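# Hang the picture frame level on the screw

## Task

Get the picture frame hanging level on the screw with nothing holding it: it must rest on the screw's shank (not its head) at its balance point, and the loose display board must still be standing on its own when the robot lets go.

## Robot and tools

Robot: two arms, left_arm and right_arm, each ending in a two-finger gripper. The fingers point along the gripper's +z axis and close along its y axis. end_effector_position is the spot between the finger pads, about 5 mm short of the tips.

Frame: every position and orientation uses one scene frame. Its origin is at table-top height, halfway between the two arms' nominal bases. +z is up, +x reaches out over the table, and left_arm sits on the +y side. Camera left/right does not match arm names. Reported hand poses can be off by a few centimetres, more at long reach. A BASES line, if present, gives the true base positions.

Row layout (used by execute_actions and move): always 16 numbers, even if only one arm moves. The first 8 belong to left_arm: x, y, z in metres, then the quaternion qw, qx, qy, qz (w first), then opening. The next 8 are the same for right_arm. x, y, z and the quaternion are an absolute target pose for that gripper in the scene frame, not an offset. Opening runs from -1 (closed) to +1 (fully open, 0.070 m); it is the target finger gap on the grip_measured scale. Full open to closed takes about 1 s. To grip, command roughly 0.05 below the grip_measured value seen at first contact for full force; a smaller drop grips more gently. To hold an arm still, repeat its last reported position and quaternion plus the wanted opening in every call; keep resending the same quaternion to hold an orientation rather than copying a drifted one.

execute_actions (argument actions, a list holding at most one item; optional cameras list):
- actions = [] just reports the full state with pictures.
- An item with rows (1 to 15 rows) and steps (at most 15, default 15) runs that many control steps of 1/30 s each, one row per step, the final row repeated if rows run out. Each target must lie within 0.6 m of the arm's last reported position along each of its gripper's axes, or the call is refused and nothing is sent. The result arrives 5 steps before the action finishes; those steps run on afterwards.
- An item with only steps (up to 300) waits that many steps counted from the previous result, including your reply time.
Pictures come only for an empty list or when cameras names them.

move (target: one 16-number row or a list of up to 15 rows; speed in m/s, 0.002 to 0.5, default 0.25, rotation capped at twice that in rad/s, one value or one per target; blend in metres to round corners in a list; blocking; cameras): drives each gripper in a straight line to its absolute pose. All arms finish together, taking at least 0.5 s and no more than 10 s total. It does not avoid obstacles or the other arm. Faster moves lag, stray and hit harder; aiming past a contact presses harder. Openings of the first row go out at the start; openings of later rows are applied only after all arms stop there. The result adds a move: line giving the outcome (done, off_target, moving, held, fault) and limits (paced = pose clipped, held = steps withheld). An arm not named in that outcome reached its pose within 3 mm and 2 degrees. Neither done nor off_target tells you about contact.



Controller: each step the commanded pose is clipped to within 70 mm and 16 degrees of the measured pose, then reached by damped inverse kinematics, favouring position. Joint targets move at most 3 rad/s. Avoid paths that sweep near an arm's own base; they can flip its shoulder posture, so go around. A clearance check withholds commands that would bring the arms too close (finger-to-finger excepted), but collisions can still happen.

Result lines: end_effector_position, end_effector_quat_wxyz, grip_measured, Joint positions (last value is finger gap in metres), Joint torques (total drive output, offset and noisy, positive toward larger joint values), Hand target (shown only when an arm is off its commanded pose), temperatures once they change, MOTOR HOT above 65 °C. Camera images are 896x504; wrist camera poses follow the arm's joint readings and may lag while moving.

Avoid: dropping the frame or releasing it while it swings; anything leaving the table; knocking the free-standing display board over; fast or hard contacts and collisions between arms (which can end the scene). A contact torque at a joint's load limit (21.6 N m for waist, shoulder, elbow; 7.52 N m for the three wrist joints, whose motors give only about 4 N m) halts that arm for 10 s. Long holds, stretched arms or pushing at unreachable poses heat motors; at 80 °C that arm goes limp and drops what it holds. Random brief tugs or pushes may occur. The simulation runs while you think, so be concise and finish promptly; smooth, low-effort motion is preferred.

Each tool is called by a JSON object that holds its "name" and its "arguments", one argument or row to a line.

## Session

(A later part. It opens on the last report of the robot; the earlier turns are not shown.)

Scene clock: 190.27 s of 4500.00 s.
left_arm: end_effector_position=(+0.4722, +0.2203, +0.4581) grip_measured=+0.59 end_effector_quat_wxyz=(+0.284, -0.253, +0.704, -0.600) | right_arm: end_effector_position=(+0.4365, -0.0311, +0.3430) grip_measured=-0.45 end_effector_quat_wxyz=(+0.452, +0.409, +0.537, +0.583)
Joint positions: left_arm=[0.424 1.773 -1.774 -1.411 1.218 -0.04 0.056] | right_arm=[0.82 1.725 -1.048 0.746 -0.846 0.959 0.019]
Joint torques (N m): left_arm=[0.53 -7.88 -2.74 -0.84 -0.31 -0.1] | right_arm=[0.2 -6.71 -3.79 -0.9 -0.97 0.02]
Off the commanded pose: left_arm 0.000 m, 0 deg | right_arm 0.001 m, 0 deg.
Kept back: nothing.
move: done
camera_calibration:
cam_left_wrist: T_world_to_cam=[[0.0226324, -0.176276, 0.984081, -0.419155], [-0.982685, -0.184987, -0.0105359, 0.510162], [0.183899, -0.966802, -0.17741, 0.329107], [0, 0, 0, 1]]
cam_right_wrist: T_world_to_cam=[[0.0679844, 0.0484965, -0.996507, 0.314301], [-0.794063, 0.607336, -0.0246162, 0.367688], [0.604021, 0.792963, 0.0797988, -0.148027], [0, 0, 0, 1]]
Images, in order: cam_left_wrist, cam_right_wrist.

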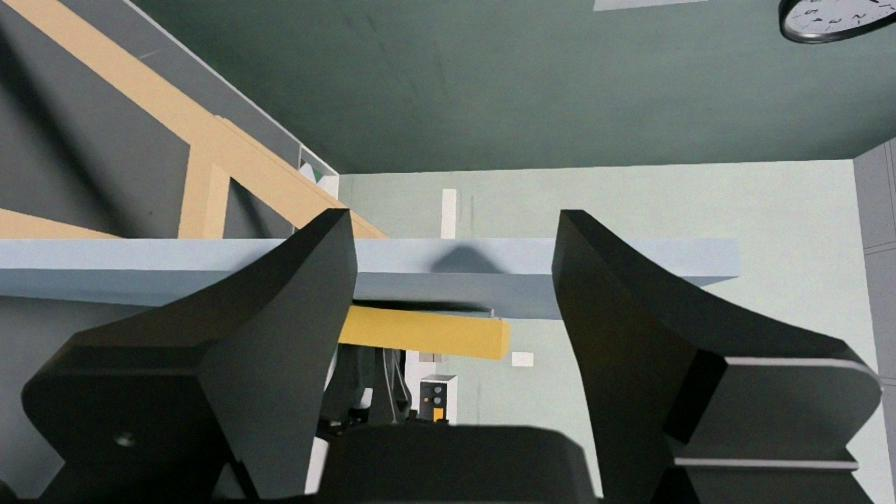

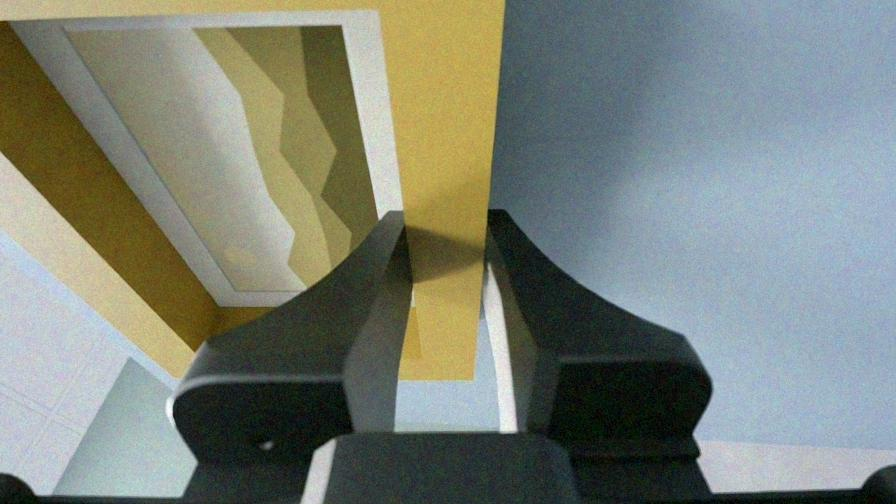

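{"name": "move", "arguments": {
  "target": [
    [0.472,0.22,0.458,0.284,-0.252,0.704,-0.600,0.59,0.4366,-0.0311,0.3414,0.4521,0.4089,0.5387,0.5823,-0.52],
    [0.472,0.22,0.458,0.284,-0.252,0.704,-0.600,0.59,0.4366,-0.0311,0.3416,0.4521,0.4089,0.5387,0.5823,-0.43],
    [0.472,0.22,0.458,0.284,-0.252,0.704,-0.600,0.59,0.4366,-0.0311,0.3416,0.4521,0.4089,0.5387,0.5823,-0.33],
    [0.472,0.22,0.458,0.284,-0.252,0.704,-0.600,0.59,0.4366,-0.0311,0.3418,0.4521,0.4089,0.5387,0.5823,0.0]
  ],
  "speed": 0.01,
  "cameras": ["all"]
}}

Scene clock: 195.10 s of 4500.00 s.
left_arm: end_effector_position=(+0.4722, +0.2203, +0.4581) grip_measured=+0.59 end_effector_quat_wxyz=(+0.284, -0.253, +0.704, -0.600) | right_arm: end_effector_position=(+0.4366, -0.0309, +0.3414) grip_measured=+0.00 end_effector_quat_wxyz=(+0.452, +0.409, +0.539, +0.582)
Joint positions: left_arm=[0.424 1.773 -1.774 -1.411 1.218 -0.04 0.056] | right_arm=[0.82 1.727 -1.046 0.746 -0.846 0.96 0.035]
Joint torques (N m): left_arm=[0.22 -7.86 -2.54 -0.76 -0.27 -0.1] | right_arm=[0.52 -7.72 -4.5 -0.53 -0.56 -0.21]
Off the commanded pose: left_arm 0.000 m, 0 deg | right_arm 0.000 m, 0 deg.
Kept back: nothing.
move: done
camera_calibration:
cam_left_wrist: T_world_to_cam=[[0.0226324, -0.176276, 0.984081, -0.419155], [-0.982685, -0.184987, -0.0105359, 0.510162], [0.183899, -0.966802, -0.17741, 0.329107], [0, 0, 0, 1]]
cam_right_wrist: T_world_to_cam=[[0.0656079, 0.0463602, -0.996768, 0.313758], [-0.794449, 0.606854, -0.0240661, 0.367539], [0.603777, 0.79346, 0.0766452, -0.146905], [0, 0, 0, 1]]

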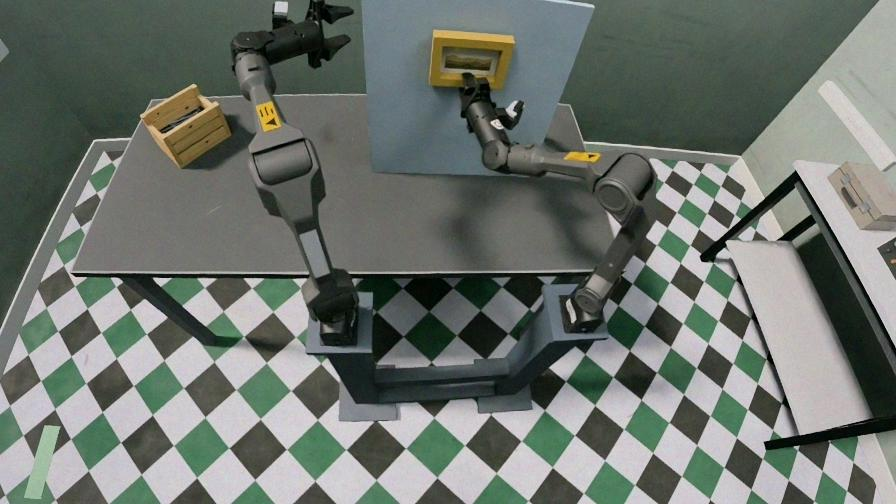

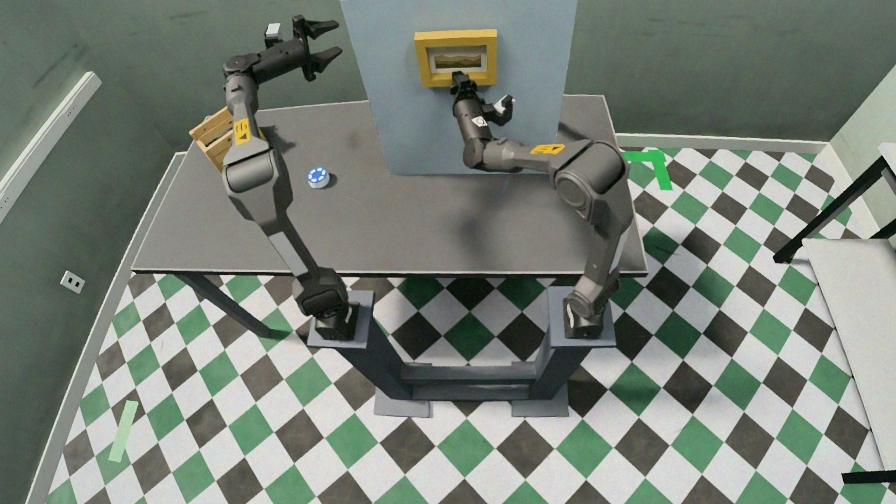

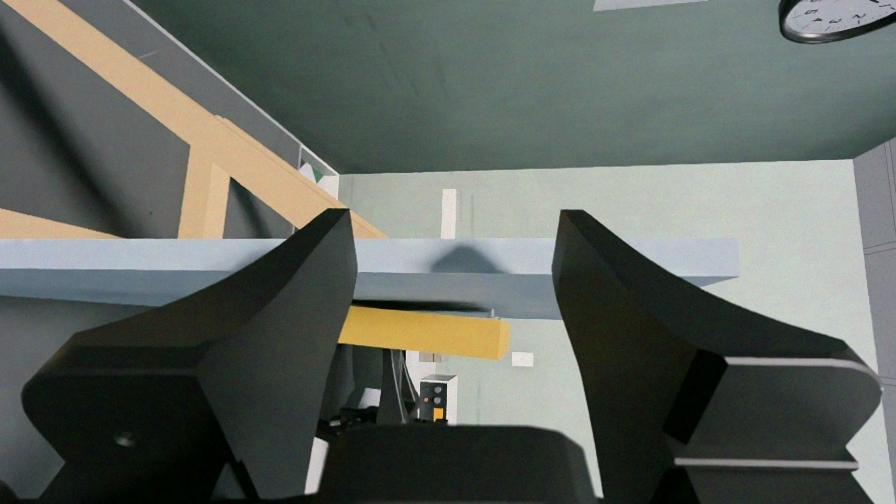

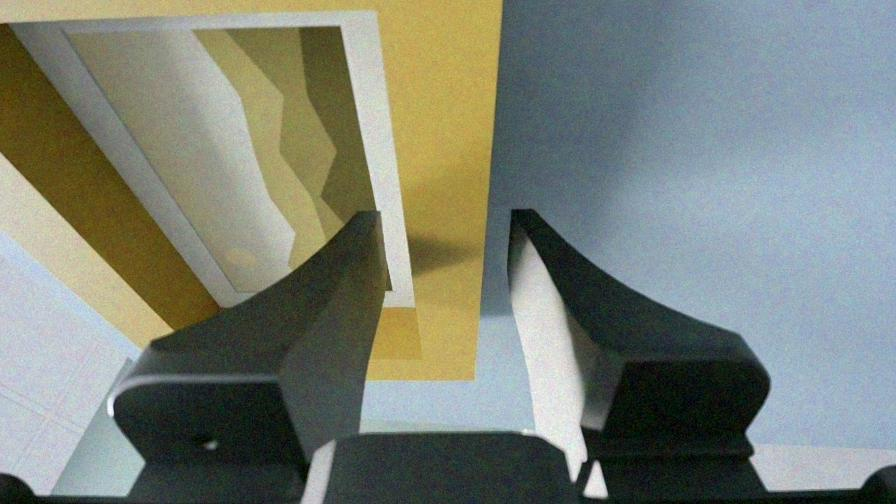

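{"name": "zoom_image", "arguments": {
  "camera": "cam_head_left",
  "region": [425, 22, 475, 62]
}}

{"name": "zoom_image", "arguments": {
  "camera": "cam_head_left",
  "region": [475, 22, 525, 62]
}}

{"name": "zoom_image", "arguments": {
  "camera": "cam_head_right",
  "region": [408, 20, 458, 60]
}}

{"name": "zoom_image", "arguments": {
  "camera": "cam_head_right",
  "region": [458, 20, 508, 60]
}}

Scaled by 10.080 from the camera's 896x504 image, which has a finer 1280x720 frame.

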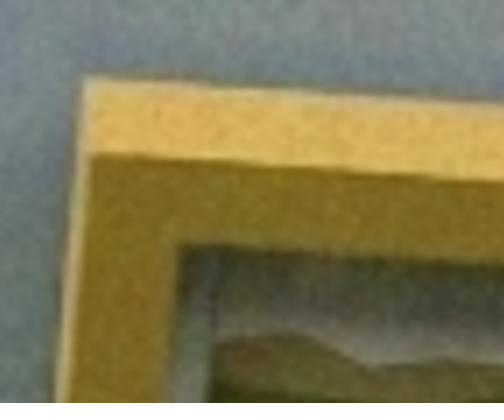

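Scaled by 10.080 from the camera's 896x504 image, which has a finer 1280x720 frame.

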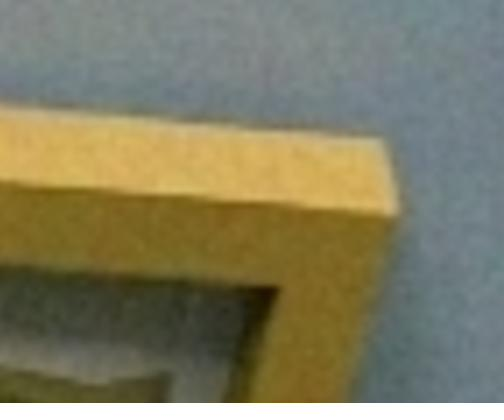

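Scaled by 10.080 from the camera's 896x504 image, which has a finer 1280x720 frame.

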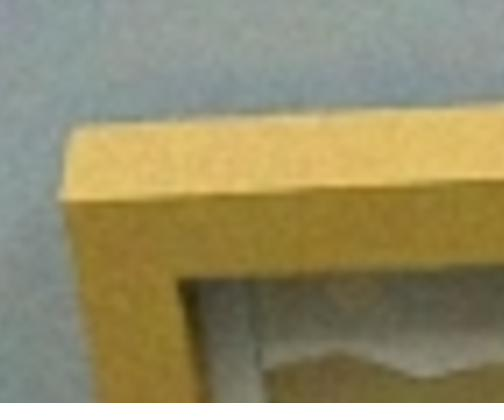

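Scaled by 10.080 from the camera's 896x504 image, which has a finer 1280x720 frame.

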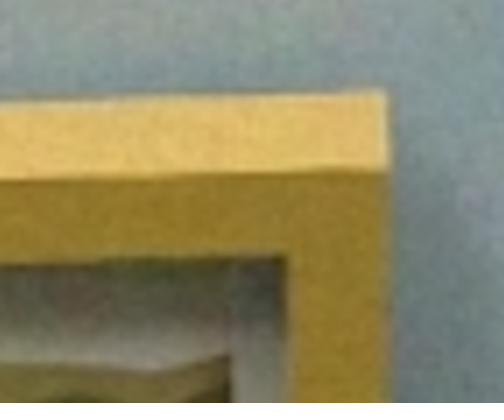

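{"name": "zoom_image", "arguments": {
  "camera": "cam_left_wrist",
  "region": [340, 260, 540, 380]
}}

Scaled by 2.520 from the camera's 896x504 image, which has a finer 1280x720 frame.

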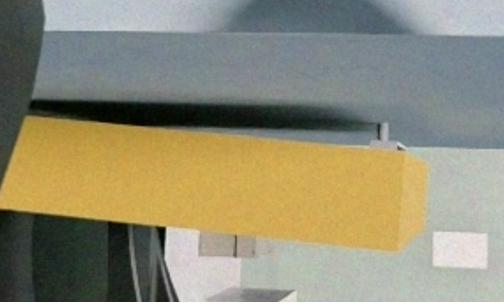

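{"name": "zoom_image", "arguments": {
  "camera": "cam_left_wrist",
  "region": [470, 295, 520, 335]
}}

{"name": "zoom_image", "arguments": {
  "camera": "cam_left_wrist",
  "region": [440, 285, 540, 365]
}}

Scaled by 10.080 from the camera's 896x504 image, which has a finer 1280x720 frame.

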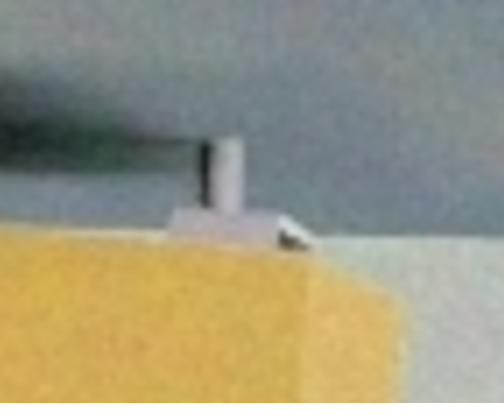

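Scaled by 5.040 from the camera's 896x504 image, which has a finer 1280x720 frame.

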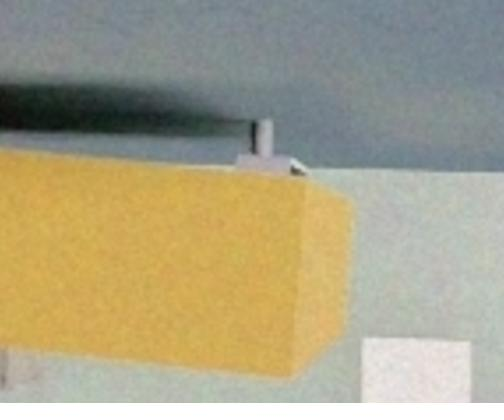

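{"name": "move", "arguments": {
  "target": [0.472,0.225,0.538,0.284,-0.252,0.704,-0.600,0.8,0.4366,-0.0311,0.3418,0.4521,0.4089,0.5387,0.5823,0.0],
  "speed": 0.08,
  "cameras": ["cam_left_wrist", "cam_head_left"]
}}

Scene clock: 200.80 s of 4500.00 s.
left_arm: end_effector_position=(+0.4717, +0.2246, +0.5386) grip_measured=+0.80 end_effector_quat_wxyz=(+0.310, -0.266, +0.686, -0.603) | right_arm: end_effector_position=(+0.4366, -0.0309, +0.3414) grip_measured=+0.00 end_effector_quat_wxyz=(+0.452, +0.409, +0.539, +0.582)
Joint positions: left_arm=[0.424 1.84 -2.176 -1.308 1.222 -0.384 0.063] | right_arm=[0.82 1.727 -1.046 0.746 -0.846 0.96 0.035]
Joint torques (N m): left_arm=[-0.95 -6.55 -2.2 -0.62 -0.4 0.12] | right_arm=[0.72 -7.65 -4.49 -0.55 -0.57 -0.16]
Hand target: left_arm +0.4720, +0.2247, +0.5378; +0.309, -0.266, +0.686, -0.602 | right_arm +0.4366, -0.0311, +0.3418; +0.452, +0.409, +0.538, +0.582
Off the commanded pose: left_arm 0.001 m, 4 deg | right_arm 0.000 m, 0 deg.
joint sent to its limit (left arm) — joint 5 (wrist pitch), upper limit.
Kept back: nothing.
move: off_target (left_arm)
camera_calibration:
cam_left_wrist: T_world_to_cam=[[0.00166916, -0.155529, 0.98783, -0.494332], [-0.969763, -0.241327, -0.0363572, 0.531851], [0.244045, -0.9579, -0.151229, 0.303229], [0, 0, 0, 1]]
Images, in order: cam_head_left, cam_left_wrist.

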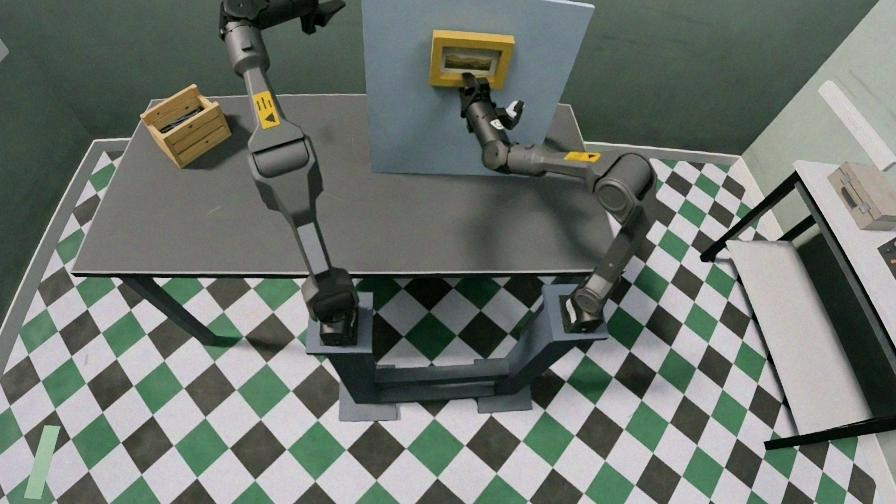

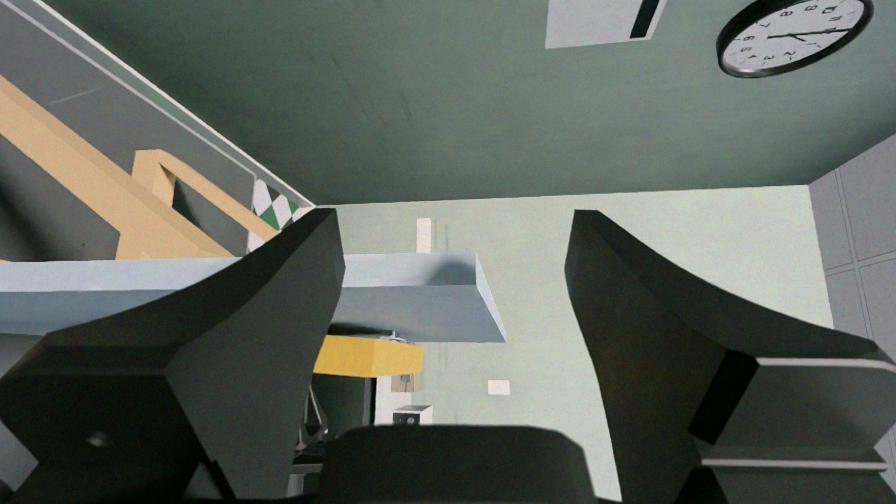

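{"name": "zoom_image", "arguments": {
  "camera": "cam_left_wrist",
  "region": [370, 320, 430, 368]
}}

{"name": "zoom_image", "arguments": {
  "camera": "cam_left_wrist",
  "region": [380, 326, 410, 350]
}}

Scaled by 8.400 from the camera's 896x504 image, which has a finer 1280x720 frame.

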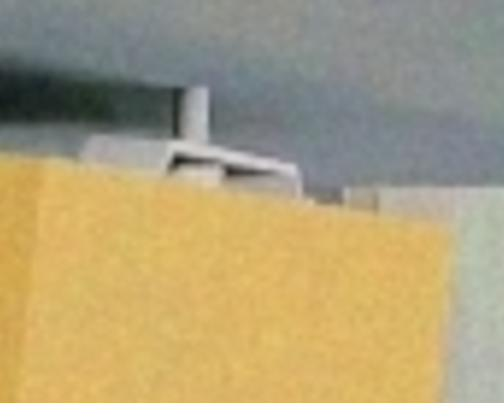

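Scaled by 16.800 from the camera's 896x504 image, which has a finer 1280x720 frame.

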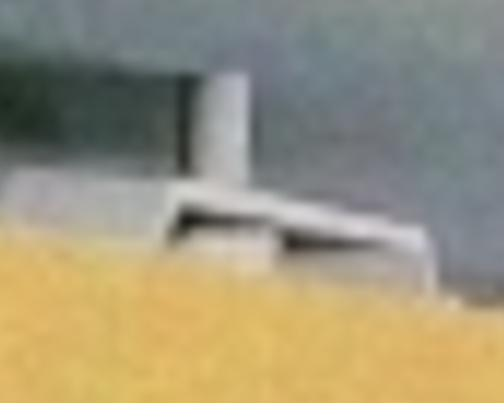

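{"name": "move", "arguments": {
  "target": [
    [0.472,0.235,0.538,0.310,-0.266,0.686,-0.603,0.8,0.4221,-0.0347,0.3400,0.4521,0.4089,0.5387,0.5823,0.1],
    [0.470,0.26,0.535,0.310,-0.266,0.686,-0.603,0.8,0.350,-0.0533,0.332,0.4521,0.4089,0.5387,0.5823,0.1]
  ],
  "speed": [0.03, 0.08],
  "blend": [0.004, 0],
  "cameras": ["all"]
}}

Scene clock: 204.93 s of 4500.00 s.
left_arm: end_effector_position=(+0.4703, +0.2600, +0.5346) grip_measured=+0.80 end_effector_quat_wxyz=(+0.333, -0.280, +0.670, -0.602) | right_arm: end_effector_position=(+0.3495, -0.0534, +0.3320) grip_measured=+0.10 end_effector_quat_wxyz=(+0.452, +0.408, +0.539, +0.582)
Joint positions: left_arm=[0.508 1.827 -2.112 -1.366 1.222 -0.311 0.063] | right_arm=[1.024 1.515 -0.737 0.897 -1.032 0.91 0.039]
Joint torques (N m): left_arm=[-0.39 -8.18 -2.31 -0.83 -0.04 0] | right_arm=[-0.46 -4.17 -4.33 -0.82 -0.53 -0.02]
Hand target: left_arm +0.4701, +0.2597, +0.5349; +0.333, -0.280, +0.670, -0.602 | right_arm +0.3500, -0.0533, +0.3320; +0.452, +0.409, +0.538, +0.582
Off the commanded pose: left_arm 0.001 m, 4 deg | right_arm 0.000 m, 0 deg.
joint sent to its limit (left arm) — joint 5 (wrist pitch), upper limit.
Kept back: nothing.
move: off_target (left_arm)
camera_calibration:
cam_left_wrist: T_world_to_cam=[[-0.0137773, -0.141364, 0.989862, -0.482352], [-0.953623, -0.295838, -0.055522, 0.555691], [0.300687, -0.94472, -0.130732, 0.29583], [0, 0, 0, 1]]
cam_right_wrist: T_world_to_cam=[[0.066662, 0.0461511, -0.996708, 0.310685], [-0.794361, 0.60693, -0.0250256, 0.312073], [0.603777, 0.793414, 0.0771199, -0.0759026], [0, 0, 0, 1]]

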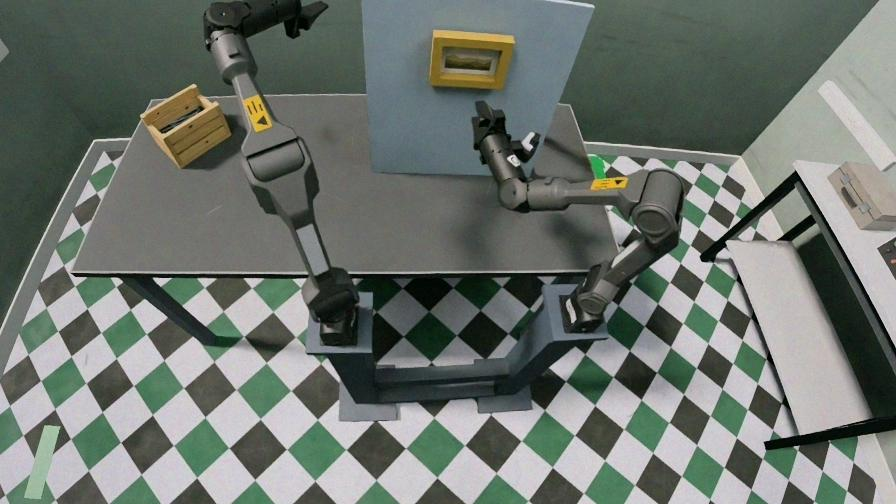

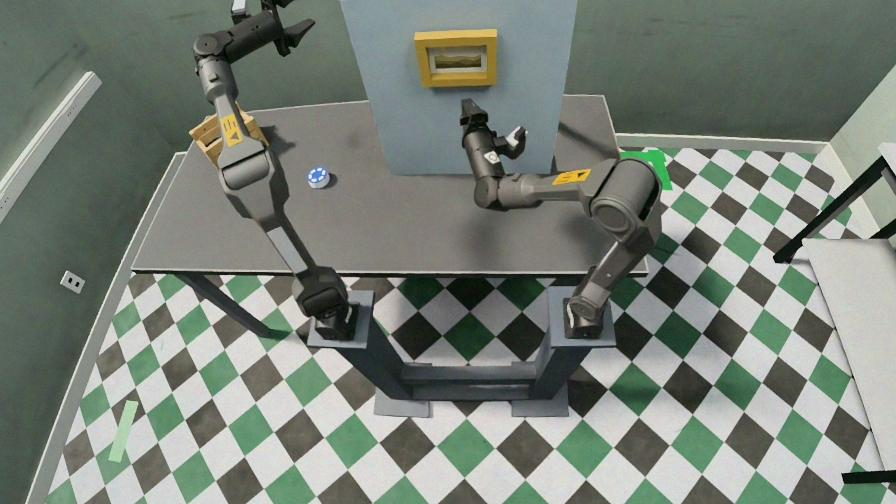

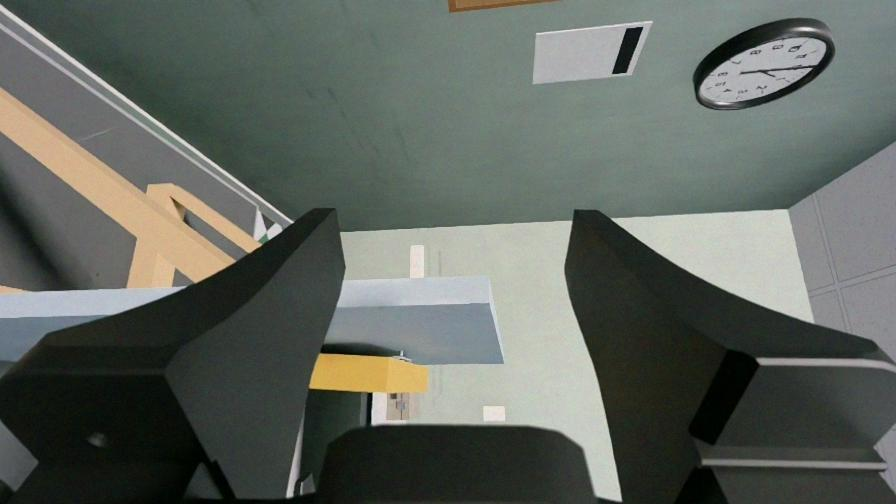

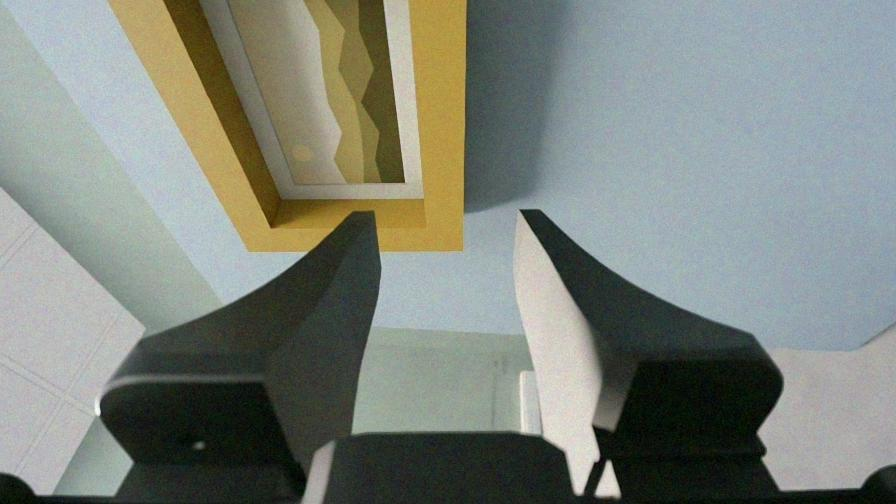

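{"name": "zoom_image", "arguments": {
  "camera": "cam_head_left",
  "region": [425, 22, 475, 62]
}}

{"name": "zoom_image", "arguments": {
  "camera": "cam_head_left",
  "region": [475, 22, 525, 62]
}}

{"name": "zoom_image", "arguments": {
  "camera": "cam_head_right",
  "region": [408, 20, 458, 60]
}}

{"name": "zoom_image", "arguments": {
  "camera": "cam_head_right",
  "region": [458, 20, 508, 60]
}}

{"name": "zoom_image", "arguments": {
  "camera": "cam_head_left",
  "region": [418, 20, 528, 100]
}}

{"name": "zoom_image", "arguments": {
  "camera": "cam_head_right",
  "region": [400, 20, 510, 100]
}}

Scaled by 10.080 from the camera's 896x504 image, which has a finer 1280x720 frame.

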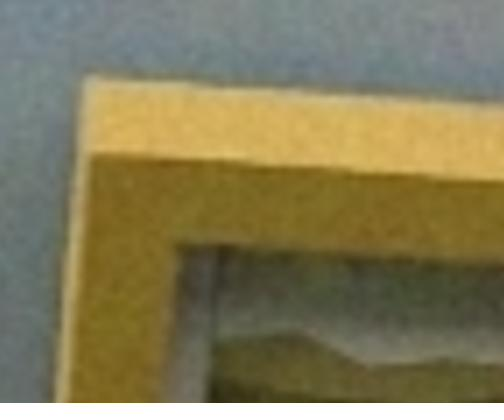

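Scaled by 10.080 from the camera's 896x504 image, which has a finer 1280x720 frame.

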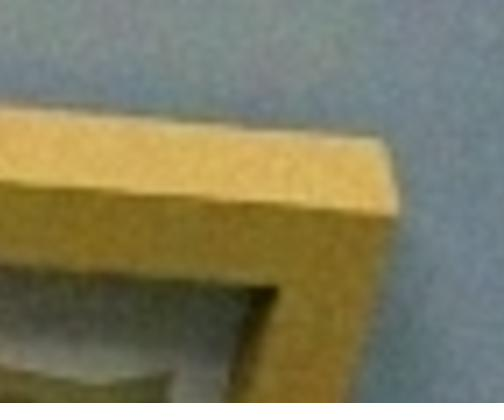

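Scaled by 10.080 from the camera's 896x504 image, which has a finer 1280x720 frame.

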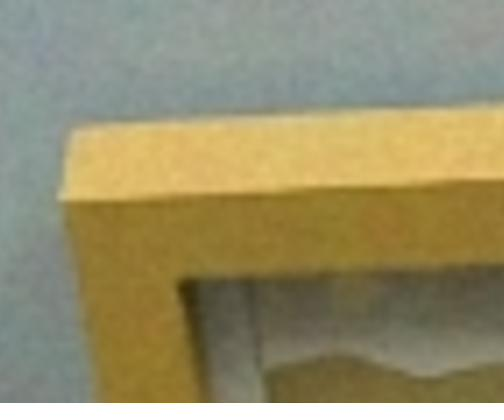

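Scaled by 10.080 from the camera's 896x504 image, which has a finer 1280x720 frame.

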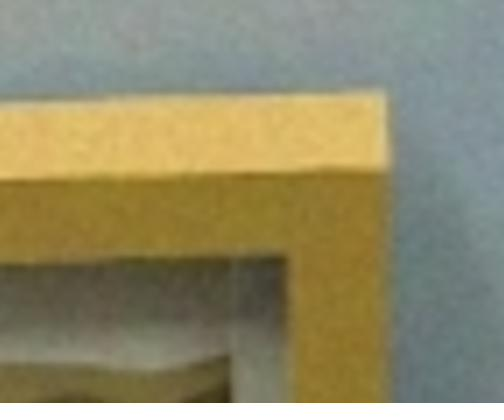

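Scaled by 4.582 from the camera's 896x504 image, which has a finer 1280x720 frame.

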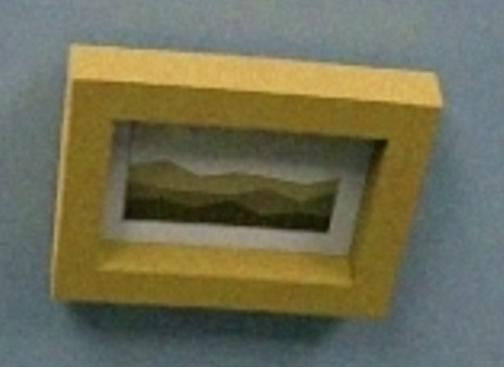

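Scaled by 4.582 from the camera's 896x504 image, which has a finer 1280x720 frame.

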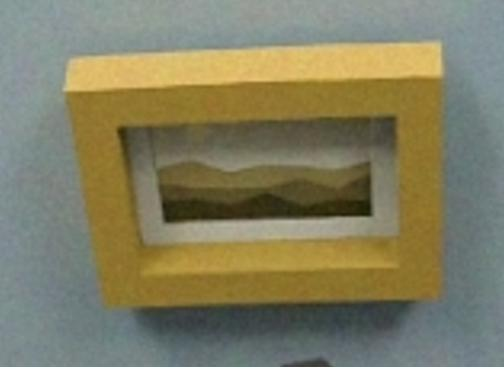

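{"name": "finished_scene", "arguments": {
  "scene": 1
}}

The scene is finished: the task was done.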